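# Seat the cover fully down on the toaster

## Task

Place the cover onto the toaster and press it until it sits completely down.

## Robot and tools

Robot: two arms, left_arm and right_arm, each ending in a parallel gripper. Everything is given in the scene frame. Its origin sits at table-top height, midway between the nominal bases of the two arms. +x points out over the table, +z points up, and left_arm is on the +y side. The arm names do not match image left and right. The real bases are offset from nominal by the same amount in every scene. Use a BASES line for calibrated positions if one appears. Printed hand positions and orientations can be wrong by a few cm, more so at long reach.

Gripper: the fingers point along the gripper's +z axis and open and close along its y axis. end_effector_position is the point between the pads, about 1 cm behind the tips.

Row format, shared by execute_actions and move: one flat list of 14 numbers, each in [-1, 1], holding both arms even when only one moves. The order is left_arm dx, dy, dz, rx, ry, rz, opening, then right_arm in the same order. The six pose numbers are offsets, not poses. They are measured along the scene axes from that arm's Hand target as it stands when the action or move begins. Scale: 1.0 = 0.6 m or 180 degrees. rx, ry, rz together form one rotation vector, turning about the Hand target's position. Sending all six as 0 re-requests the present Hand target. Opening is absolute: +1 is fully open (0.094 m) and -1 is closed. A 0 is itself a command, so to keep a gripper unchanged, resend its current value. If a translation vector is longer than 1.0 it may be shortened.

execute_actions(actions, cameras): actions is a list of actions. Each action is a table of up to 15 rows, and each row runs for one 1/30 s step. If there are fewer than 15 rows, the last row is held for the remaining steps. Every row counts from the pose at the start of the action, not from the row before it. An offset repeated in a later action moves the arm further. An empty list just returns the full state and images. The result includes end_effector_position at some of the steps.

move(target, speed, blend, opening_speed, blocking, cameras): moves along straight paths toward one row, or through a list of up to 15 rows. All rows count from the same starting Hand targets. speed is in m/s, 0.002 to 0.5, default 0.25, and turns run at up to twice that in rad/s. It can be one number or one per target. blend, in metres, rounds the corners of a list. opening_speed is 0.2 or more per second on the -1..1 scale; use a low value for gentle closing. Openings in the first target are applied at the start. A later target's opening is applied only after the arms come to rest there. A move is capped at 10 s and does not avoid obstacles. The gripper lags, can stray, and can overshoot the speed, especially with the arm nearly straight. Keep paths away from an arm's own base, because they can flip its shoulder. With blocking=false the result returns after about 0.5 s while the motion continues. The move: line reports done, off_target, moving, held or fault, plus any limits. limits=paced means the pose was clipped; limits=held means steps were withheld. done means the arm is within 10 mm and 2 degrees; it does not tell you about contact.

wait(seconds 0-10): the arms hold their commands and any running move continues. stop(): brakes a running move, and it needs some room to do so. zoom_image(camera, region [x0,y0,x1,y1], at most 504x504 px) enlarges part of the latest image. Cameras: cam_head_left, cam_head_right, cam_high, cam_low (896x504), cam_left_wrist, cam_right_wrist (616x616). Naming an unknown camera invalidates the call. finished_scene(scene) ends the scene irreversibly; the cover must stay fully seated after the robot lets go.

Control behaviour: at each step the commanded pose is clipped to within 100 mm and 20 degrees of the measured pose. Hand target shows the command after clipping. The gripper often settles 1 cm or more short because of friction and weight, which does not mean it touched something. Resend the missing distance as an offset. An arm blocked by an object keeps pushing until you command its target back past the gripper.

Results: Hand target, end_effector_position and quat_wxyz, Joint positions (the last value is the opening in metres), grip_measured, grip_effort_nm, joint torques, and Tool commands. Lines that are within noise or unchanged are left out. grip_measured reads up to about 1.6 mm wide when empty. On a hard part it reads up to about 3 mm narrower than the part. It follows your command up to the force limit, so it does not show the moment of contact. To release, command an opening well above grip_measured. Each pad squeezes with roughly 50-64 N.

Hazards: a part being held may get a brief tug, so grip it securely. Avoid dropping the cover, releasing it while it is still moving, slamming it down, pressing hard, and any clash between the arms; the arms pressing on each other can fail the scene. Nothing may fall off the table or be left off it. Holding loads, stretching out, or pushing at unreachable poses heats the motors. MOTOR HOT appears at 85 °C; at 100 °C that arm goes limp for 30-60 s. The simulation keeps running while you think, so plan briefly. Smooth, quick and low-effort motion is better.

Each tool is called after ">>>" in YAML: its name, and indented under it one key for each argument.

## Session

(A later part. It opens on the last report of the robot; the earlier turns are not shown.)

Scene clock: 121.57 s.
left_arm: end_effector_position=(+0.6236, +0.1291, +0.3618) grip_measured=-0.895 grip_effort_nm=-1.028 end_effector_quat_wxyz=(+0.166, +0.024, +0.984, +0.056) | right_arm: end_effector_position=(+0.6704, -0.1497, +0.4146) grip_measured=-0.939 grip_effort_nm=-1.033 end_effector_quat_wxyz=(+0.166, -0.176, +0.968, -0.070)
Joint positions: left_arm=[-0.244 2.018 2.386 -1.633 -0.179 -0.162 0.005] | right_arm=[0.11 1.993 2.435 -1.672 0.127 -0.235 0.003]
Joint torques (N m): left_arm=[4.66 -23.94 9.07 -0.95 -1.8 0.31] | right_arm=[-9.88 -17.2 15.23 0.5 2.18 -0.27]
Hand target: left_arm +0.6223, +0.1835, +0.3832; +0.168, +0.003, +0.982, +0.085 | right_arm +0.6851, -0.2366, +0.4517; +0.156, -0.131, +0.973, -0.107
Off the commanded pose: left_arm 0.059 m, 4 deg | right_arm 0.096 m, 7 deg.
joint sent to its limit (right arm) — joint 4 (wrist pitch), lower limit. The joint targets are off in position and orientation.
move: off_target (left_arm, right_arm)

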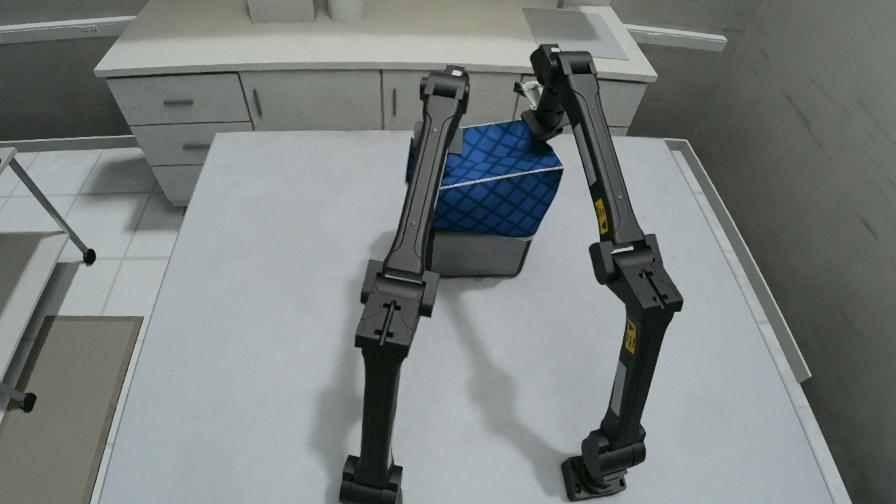

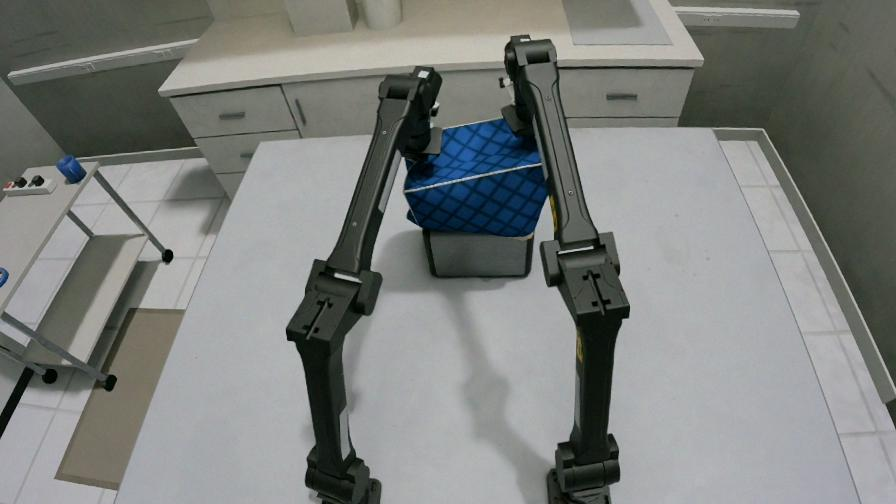

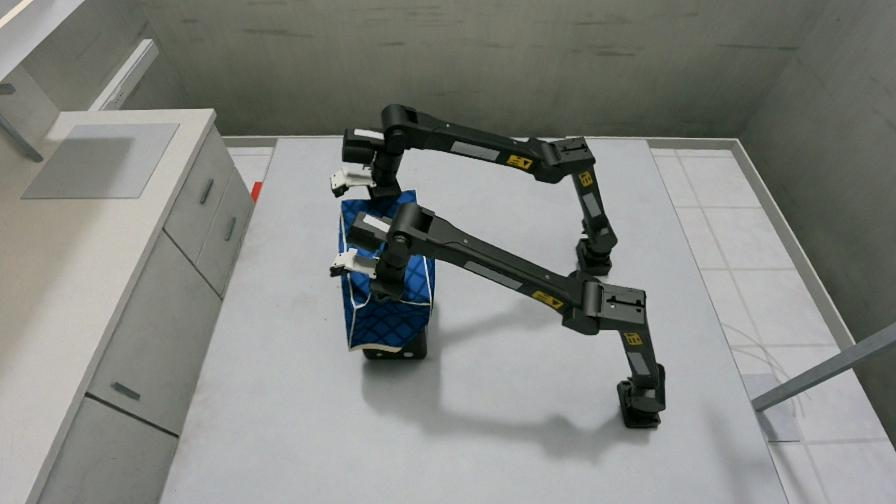

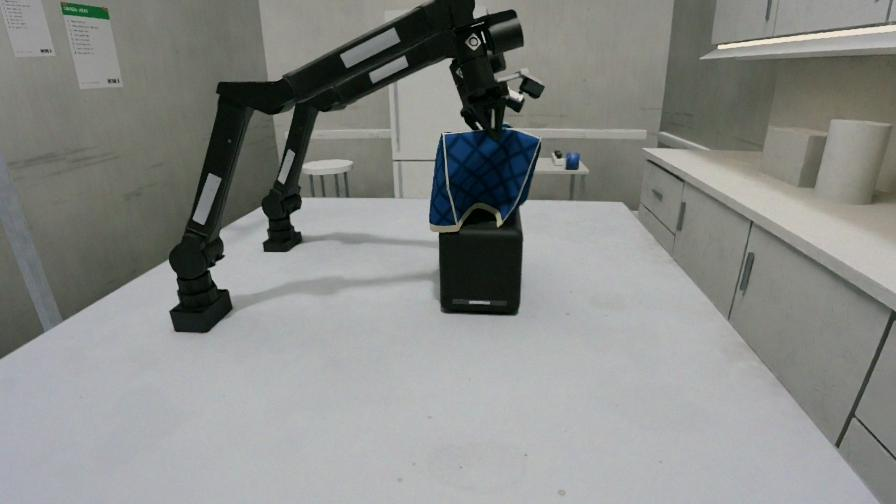

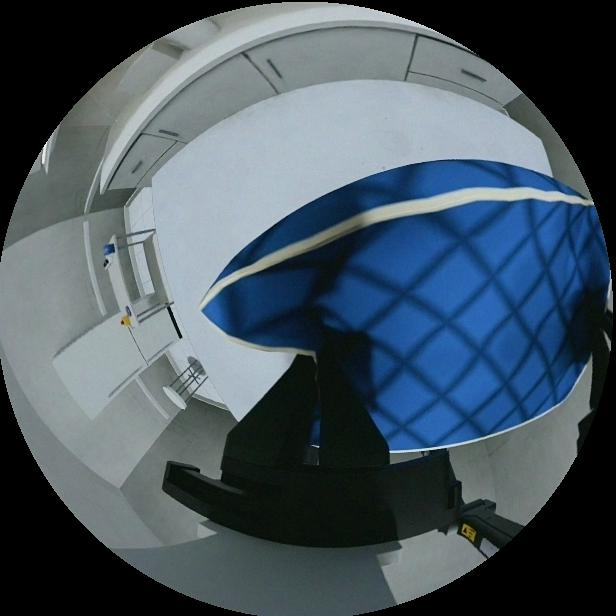

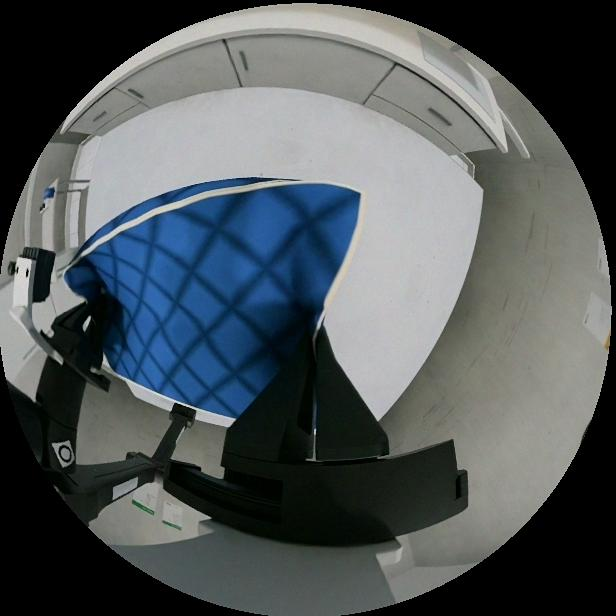

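>>> move:
  target:
    - [0,-0.02,0.14,0,0,0,-1,-0.015,-0.01,0.06,-0.06,0,0,-1]
    - [0.015,-0.02,0.14,0,0,0,-1,-0.02,-0.01,0.06,-0.06,0,0,-1]
  speed: 0.1

>>> zoom_image:
  camera: "cam_low"
  region: [410, 80, 570, 260]

>>> zoom_image:
  camera: "cam_high"
  region: [320, 140, 480, 380]

Scene clock: 130.10 s.
left_arm: end_effector_position=(+0.6244, +0.1084, +0.4443) grip_measured=-0.895 grip_effort_nm=-1.023 end_effector_quat_wxyz=(+0.248, +0.033, +0.968, +0.032) | right_arm: end_effector_position=(+0.6734, -0.1743, +0.4433) grip_measured=-0.939 grip_effort_nm=-1.033 end_effector_quat_wxyz=(+0.182, -0.185, +0.952, -0.162)
Joint positions: left_arm=[-0.271 2.018 2.582 -1.657 -0.171 -0.156 0.005] | right_arm=[0.117 1.989 2.482 -1.672 0.305 -0.291 0.003]
Joint torques (N m): left_arm=[6.07 -22.53 10.32 -0.44 -2.04 0.43] | right_arm=[-7.53 -18.61 13.49 0.55 2.73 -0.27]
Hand target: left_arm +0.6313, +0.1716, +0.4673; +0.168, +0.003, +0.982, +0.085 | right_arm +0.6731, -0.2427, +0.4878; +0.143, -0.145, +0.959, -0.198
Off the commanded pose: left_arm 0.068 m, 12 deg | right_arm 0.082 m, 8 deg.
joint sent to its limit (left arm) — joint 4 (wrist pitch), lower limit. The joint targets are off in position and orientation.
joint sent to its limit (right arm) — joint 4 (wrist pitch), lower limit. The joint targets are off in position and orientation.
move: off_target (left_arm, right_arm)

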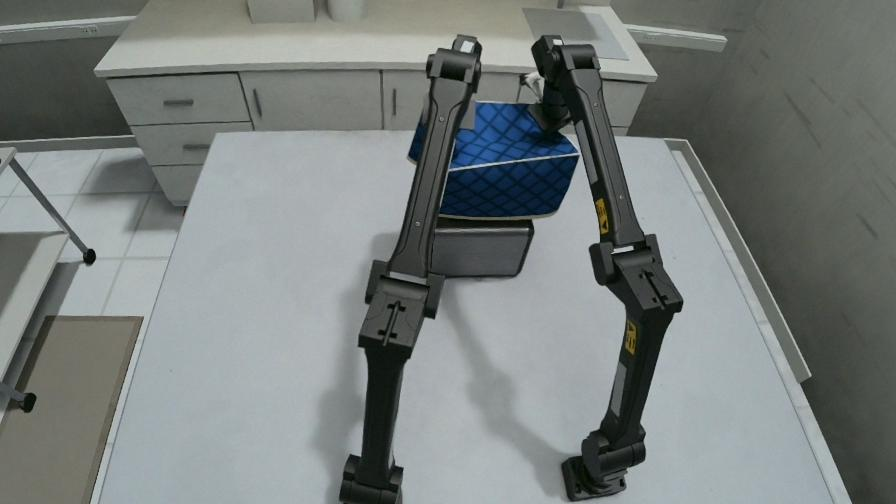

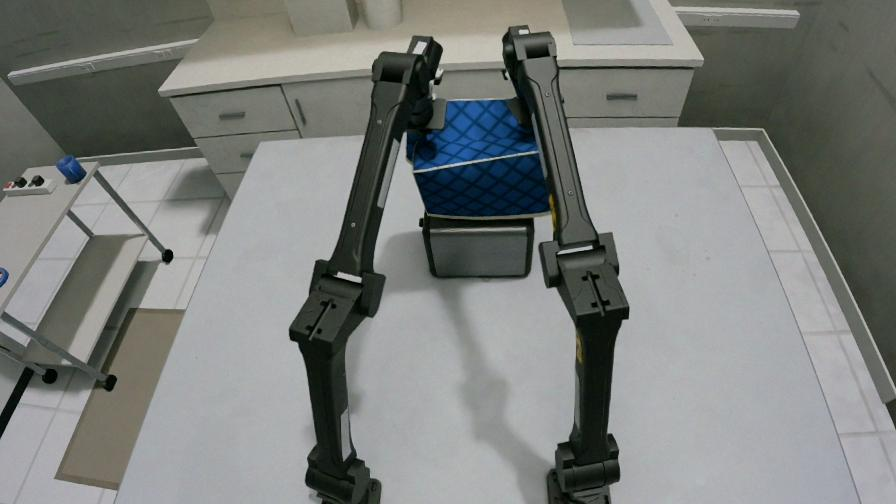

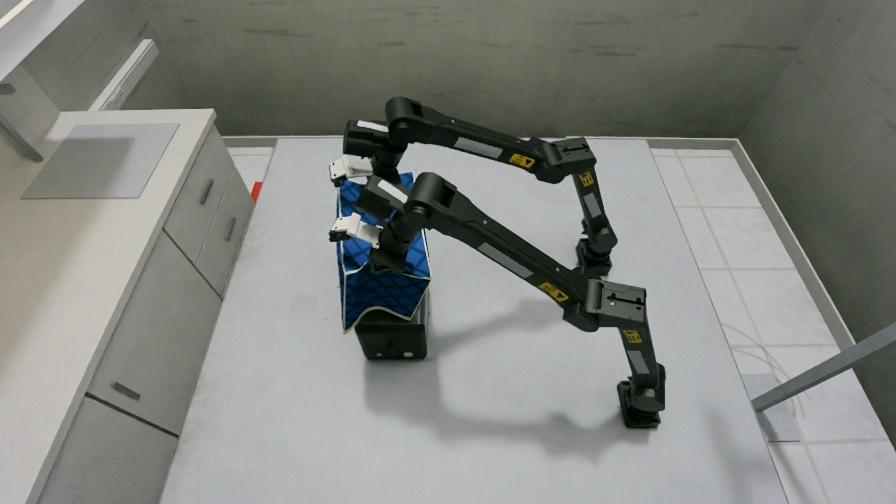

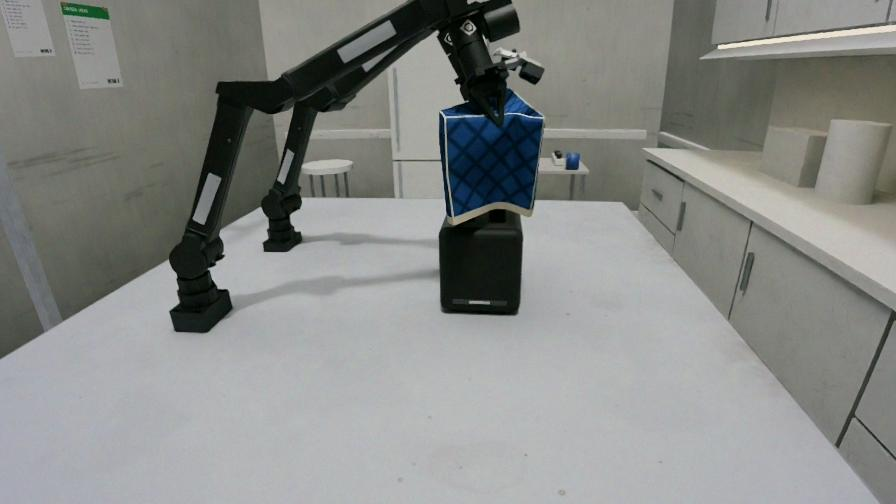

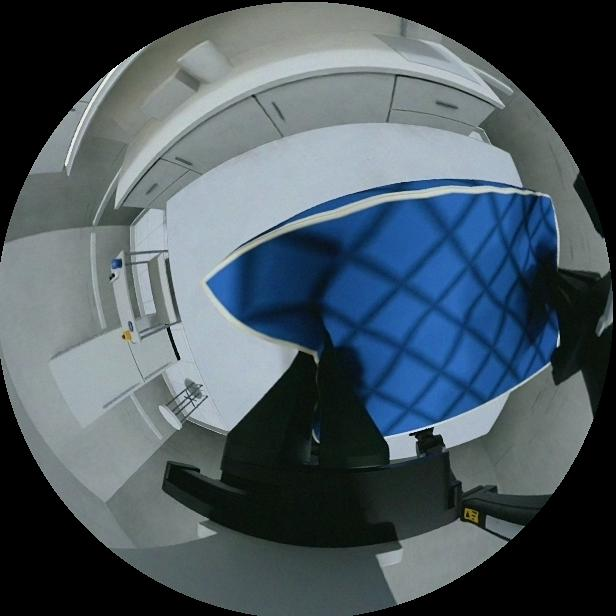

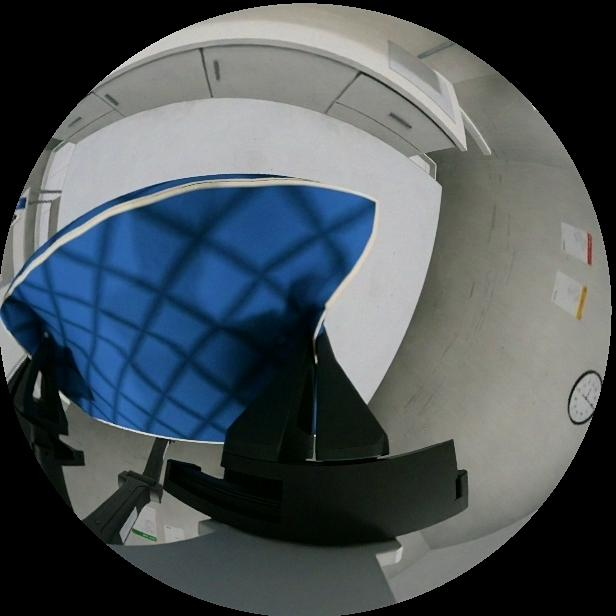

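Scaled by 2.800.

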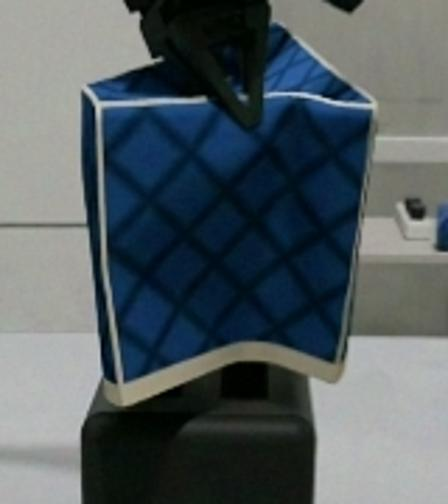

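Scaled by 2.100.

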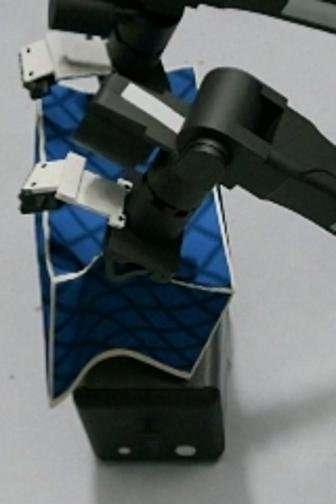

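>>> move:
  target:
    - [-0.055,0.01,-0.01,0,0,0,-1,-0.03,0.0,-0.055,0,0,0,-1]
    - [-0.055,0.01,-0.09,0,0,0,-1,-0.03,0.0,-0.13,0,0,0,-1]
  speed: 0.08

>>> zoom_image:
  camera: "cam_low"
  region: [410, 80, 570, 260]

>>> zoom_image:
  camera: "cam_high"
  region: [320, 140, 480, 380]

Scene clock: 141.70 s.
left_arm: end_effector_position=(+0.6045, +0.1106, +0.3895) grip_measured=-0.895 grip_effort_nm=-1.023 end_effector_quat_wxyz=(+0.178, +0.034, +0.982, +0.046) | right_arm: end_effector_position=(+0.6542, -0.1720, +0.4077) grip_measured=-0.939 grip_effort_nm=-1.048 end_effector_quat_wxyz=(+0.157, -0.187, +0.957, -0.160)
Joint positions: left_arm=[-0.276 1.975 2.391 -1.657 -0.171 -0.173 0.005] | right_arm=[0.126 1.902 2.255 -1.589 0.308 -0.275 0.003]
Joint torques (N m): left_arm=[5.77 -25.76 6.52 -0.76 -2.29 0.32] | right_arm=[-8.12 -16.91 7.47 0.75 2.65 0.03]
Heat: left arm: hottest elbow 39 °C; right arm: hottest wrist yaw 39 °C.
Hand target: left_arm +0.5983, +0.1775, +0.4133; +0.168, +0.003, +0.982, +0.085 | right_arm +0.6551, -0.2427, +0.4096; +0.143, -0.145, +0.959, -0.198
Off the commanded pose: left_arm 0.071 m, 6 deg | right_arm 0.071 m, 7 deg.
joint sent to its limit (left arm) — joint 4 (wrist pitch), lower limit. The joint targets are off in position, not in orientation.
move: off_target (left_arm, right_arm)

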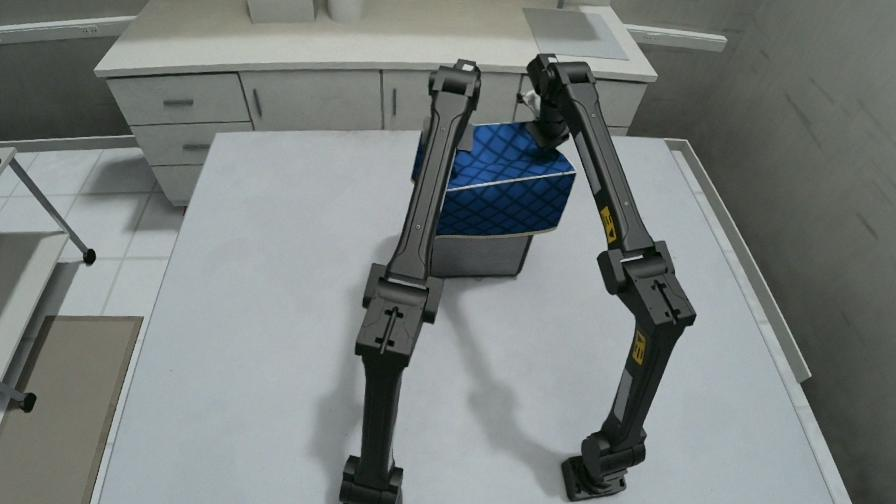

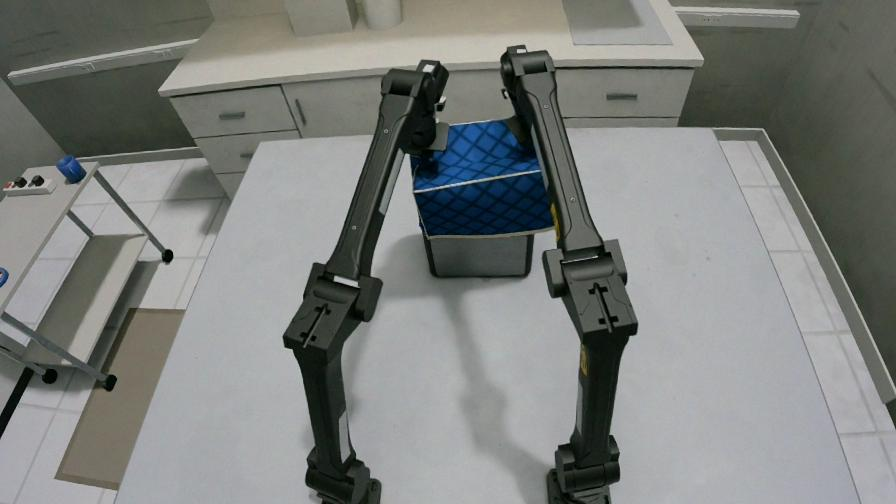

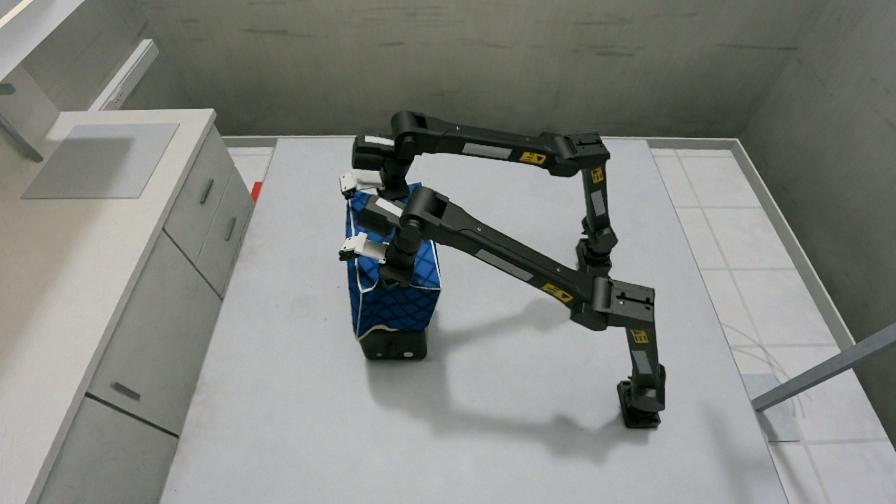

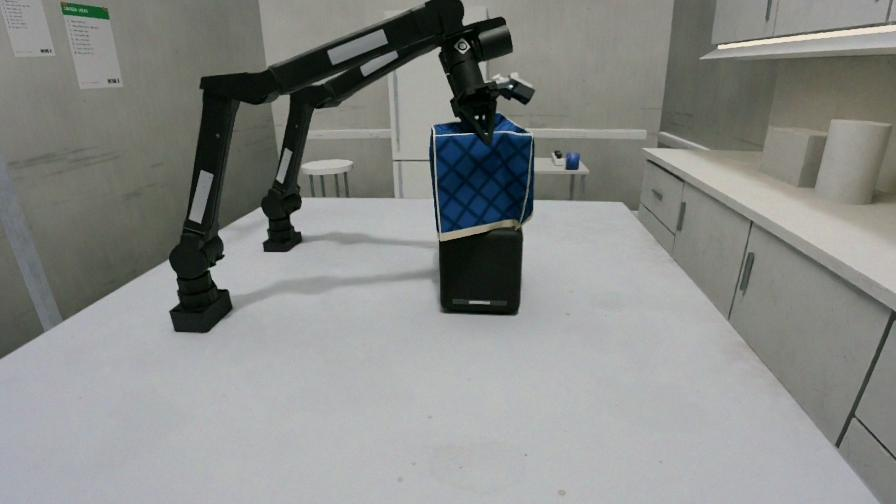

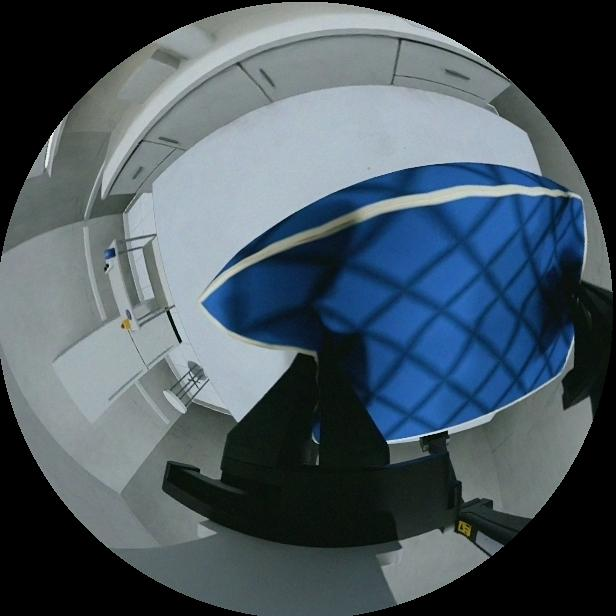

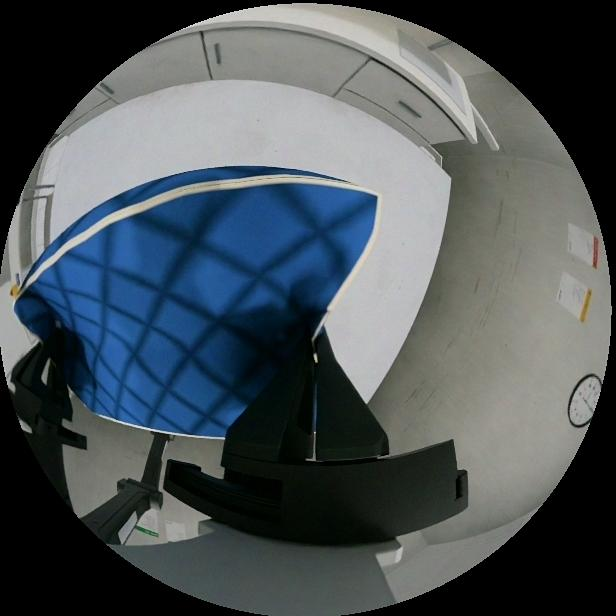

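Scaled by 2.800.

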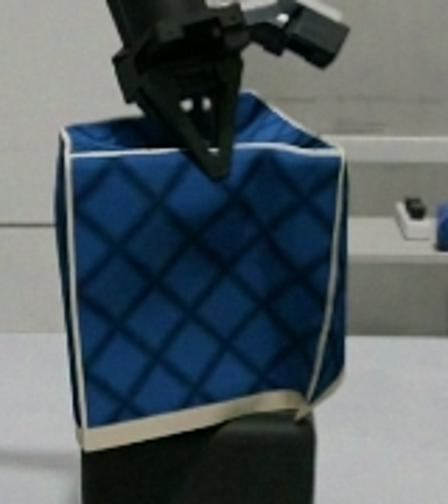

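Scaled by 2.100.

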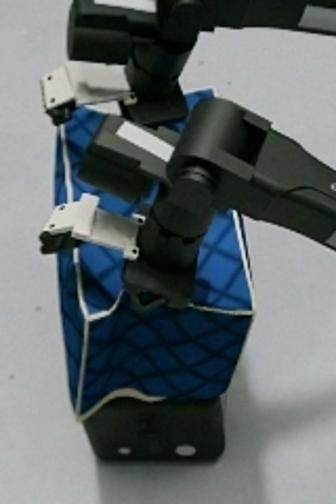

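>>> move:
  target:
    - [0,0,-0.05,0,0,0,-1,0.012,-0.015,0.045,0,0,0,-1]
    - [0,0,-0.06,0,0,0,-1,0.04,-0.015,0.045,0,0,0,-1]
    - [0,0.01,-0.1,0,0,0,-1,0.04,-0.015,-0.06,0,0,0,-1]
  speed: 0.08

>>> zoom_image:
  camera: "cam_low"
  region: [410, 80, 570, 260]

>>> zoom_image:
  camera: "cam_high"
  region: [320, 140, 480, 380]

Scene clock: 148.67 s.
left_arm: end_effector_position=(+0.5983, +0.1103, +0.3451) grip_measured=-0.895 grip_effort_nm=-1.023 end_effector_quat_wxyz=(+0.175, +0.031, +0.983, +0.046) | right_arm: end_effector_position=(+0.6734, -0.1684, +0.3743) grip_measured=-0.939 grip_effort_nm=-1.038 end_effector_quat_wxyz=(+0.157, -0.187, +0.957, -0.159)
Joint positions: left_arm=[-0.279 1.901 2.155 -1.503 -0.171 -0.183 0.005] | right_arm=[0.126 1.933 2.212 -1.513 0.305 -0.275 0.003]
Joint torques (N m): left_arm=[6.71 -23.53 6.15 -0.42 -2.18 0.43] | right_arm=[-9.35 -16.91 7.77 0.98 2.57 -0.16]
Hand target: left_arm +0.5982, +0.1835, +0.3533; +0.168, +0.003, +0.982, +0.085 | right_arm +0.6791, -0.2517, +0.3736; +0.143, -0.145, +0.959, -0.199
Off the commanded pose: left_arm 0.074 m, 6 deg | right_arm 0.084 m, 7 deg.
move: off_target (left_arm, right_arm)

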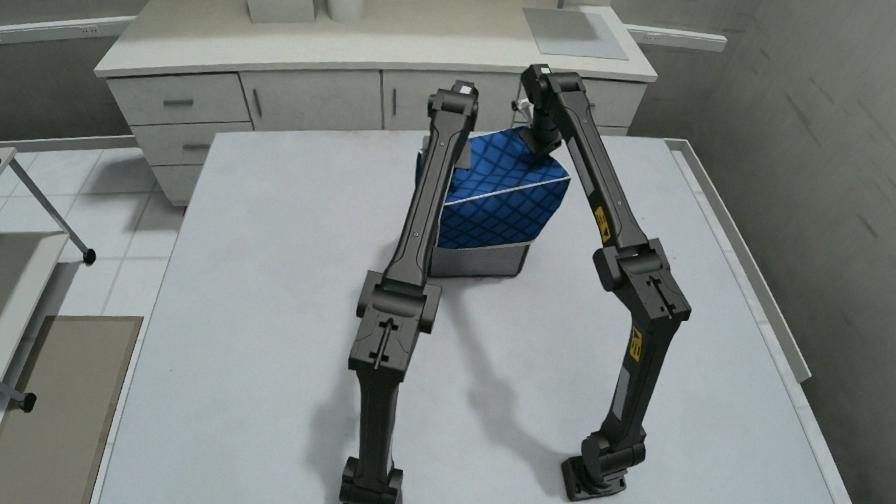

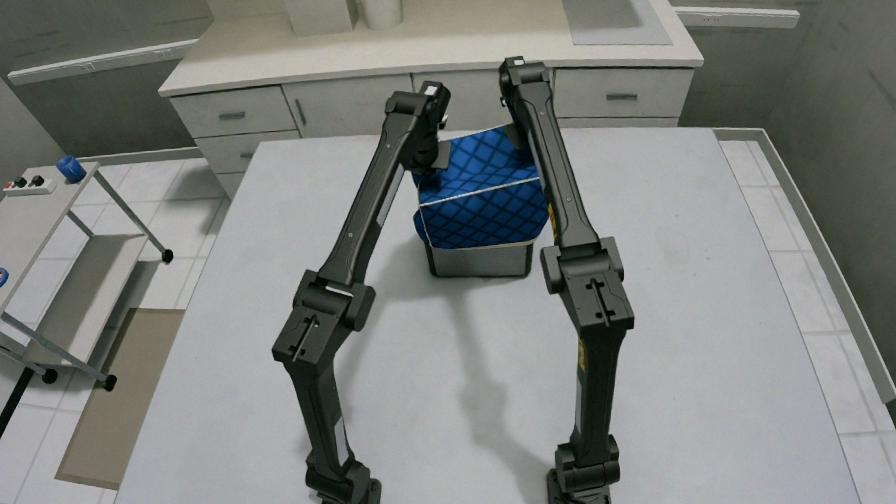

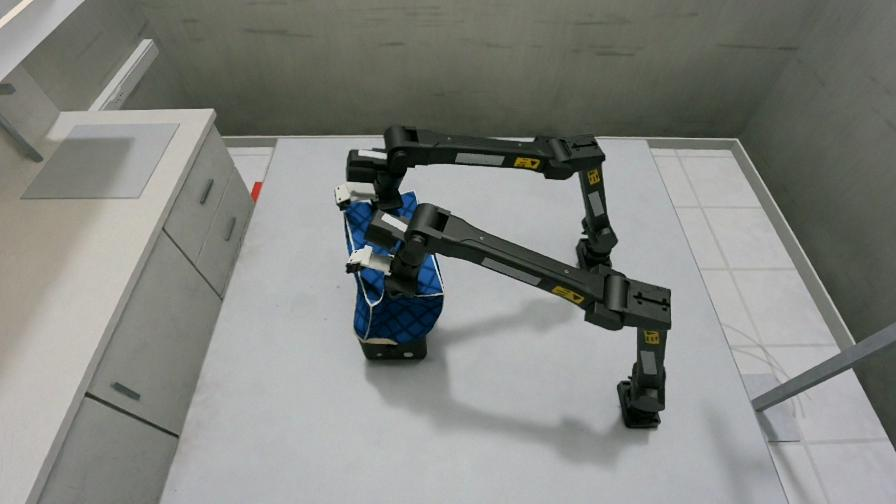

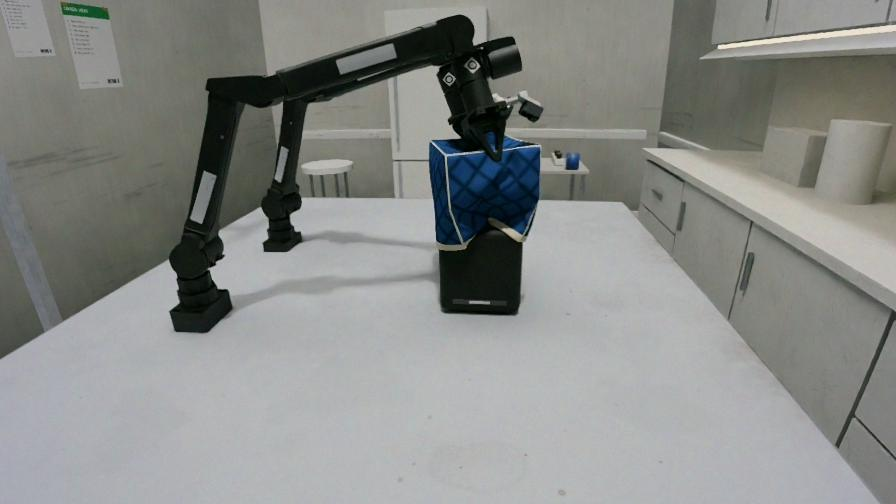

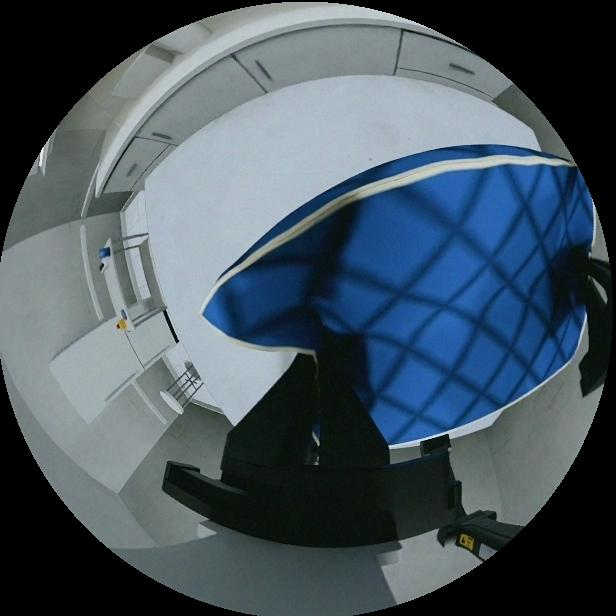

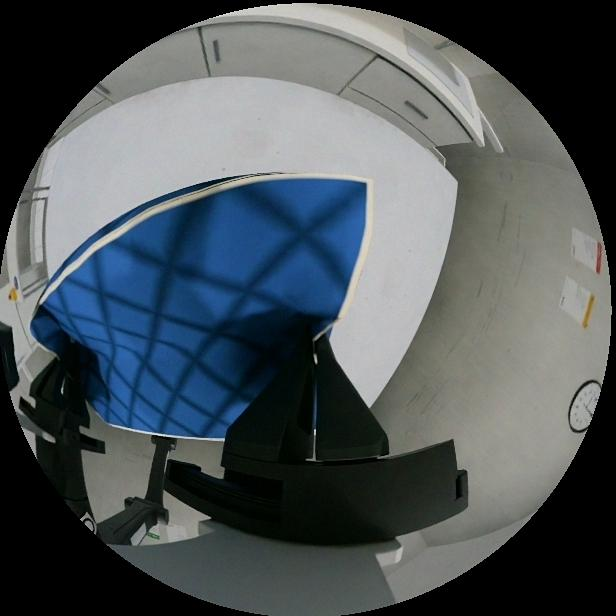

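Scaled by 2.800.

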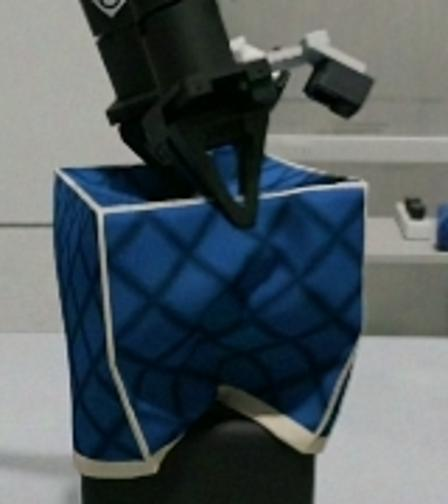

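Scaled by 2.100.

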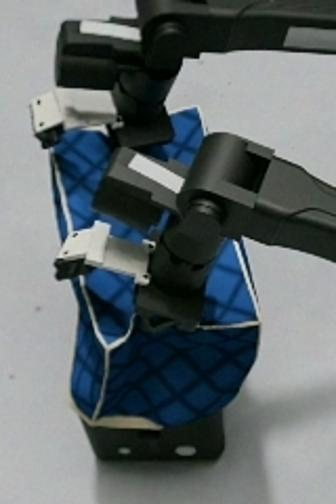

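>>> move:
  target:
    - [0.04,0.01,-0.03,0,0,0,-1,-0.03,-0.01,-0.06,0,0,0,-1]
  speed: 0.08

>>> zoom_image:
  camera: "cam_low"
  region: [410, 80, 570, 260]

>>> zoom_image:
  camera: "cam_high"
  region: [320, 140, 480, 380]

Scene clock: 153.77 s.
left_arm: end_effector_position=(+0.6014, +0.1083, +0.3461) grip_measured=-0.895 grip_effort_nm=-1.038 end_effector_quat_wxyz=(+0.181, +0.035, +0.982, +0.042) | right_arm: end_effector_position=(+0.6596, -0.1730, +0.3571) grip_measured=-0.941 grip_effort_nm=-1.043 end_effector_quat_wxyz=(+0.180, -0.181, +0.953, -0.162)
Joint positions: left_arm=[-0.279 1.901 2.155 -1.488 -0.165 -0.175 0.005] | right_arm=[0.124 1.833 2.005 -1.358 0.31 -0.275 0.003]
Joint torques (N m): left_arm=[7.94 -19.78 7.84 0.02 -2.16 0.52] | right_arm=[-9.76 -14.86 6.87 0.58 2.15 -0.27]
Hand target: left_arm +0.6223, +0.1895, +0.3353; +0.168, +0.003, +0.982, +0.085 | right_arm +0.6611, -0.2578, +0.3377; +0.143, -0.145, +0.959, -0.199
Off the commanded pose: left_arm 0.085 m, 6 deg | right_arm 0.087 m, 7 deg.
move: off_target (left_arm, right_arm)

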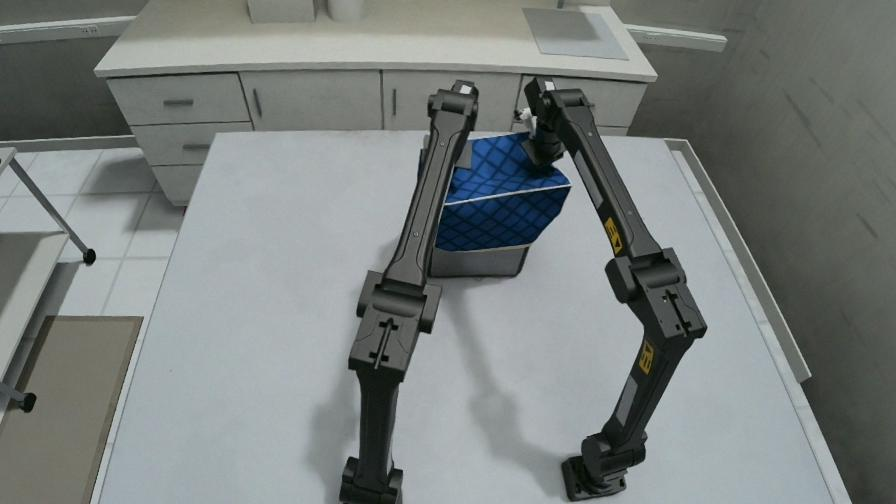

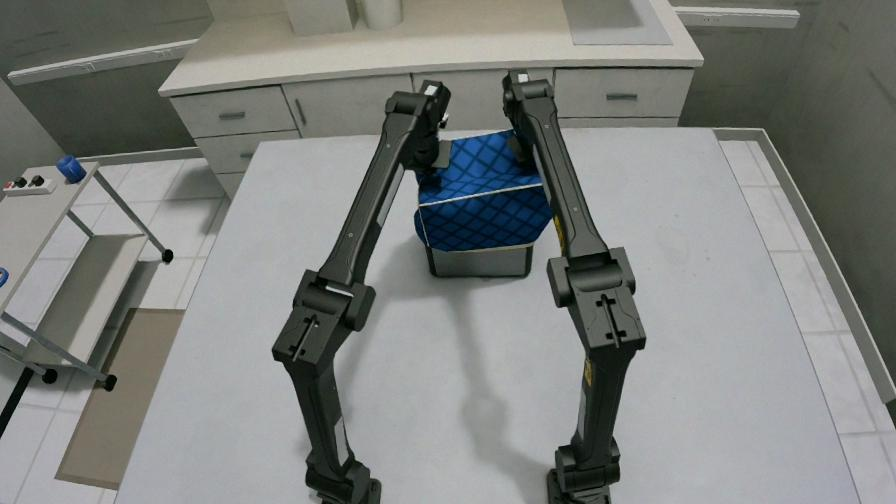

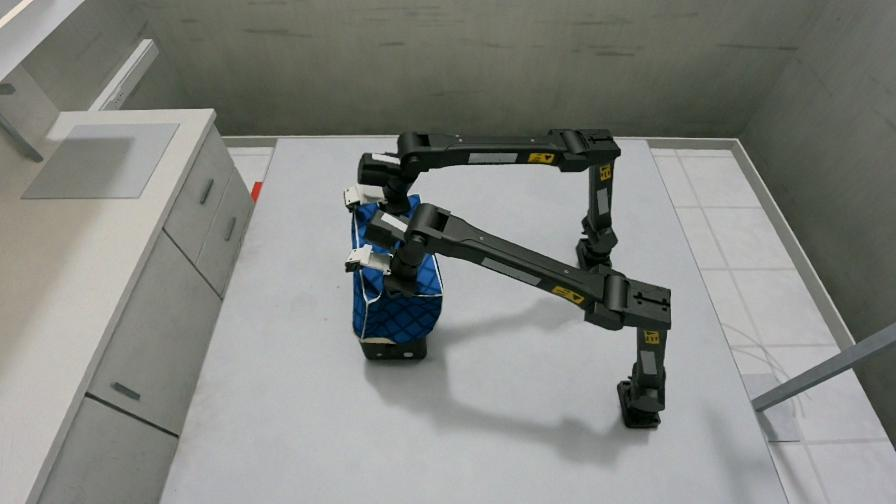

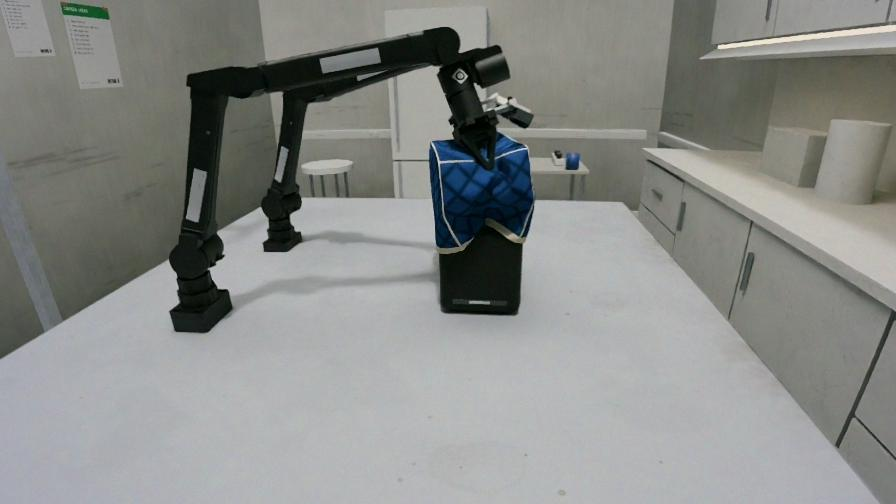

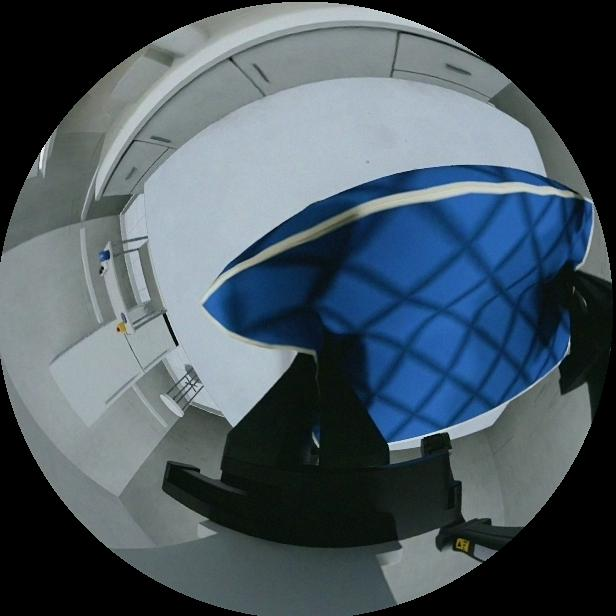

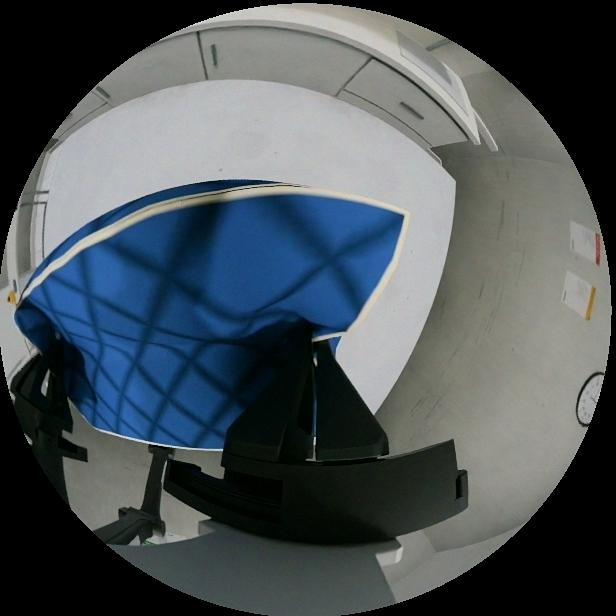

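Scaled by 2.800.

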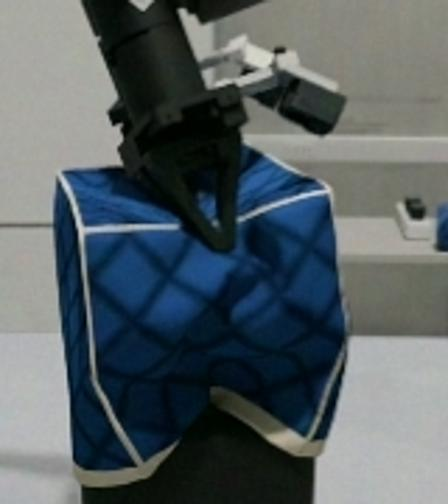

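Scaled by 2.100.

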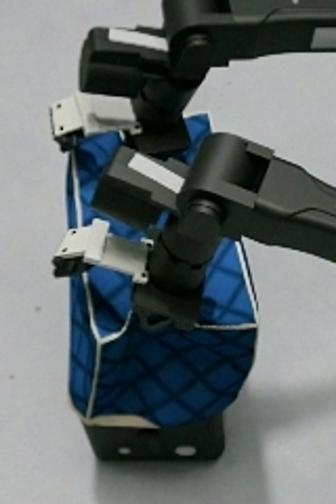

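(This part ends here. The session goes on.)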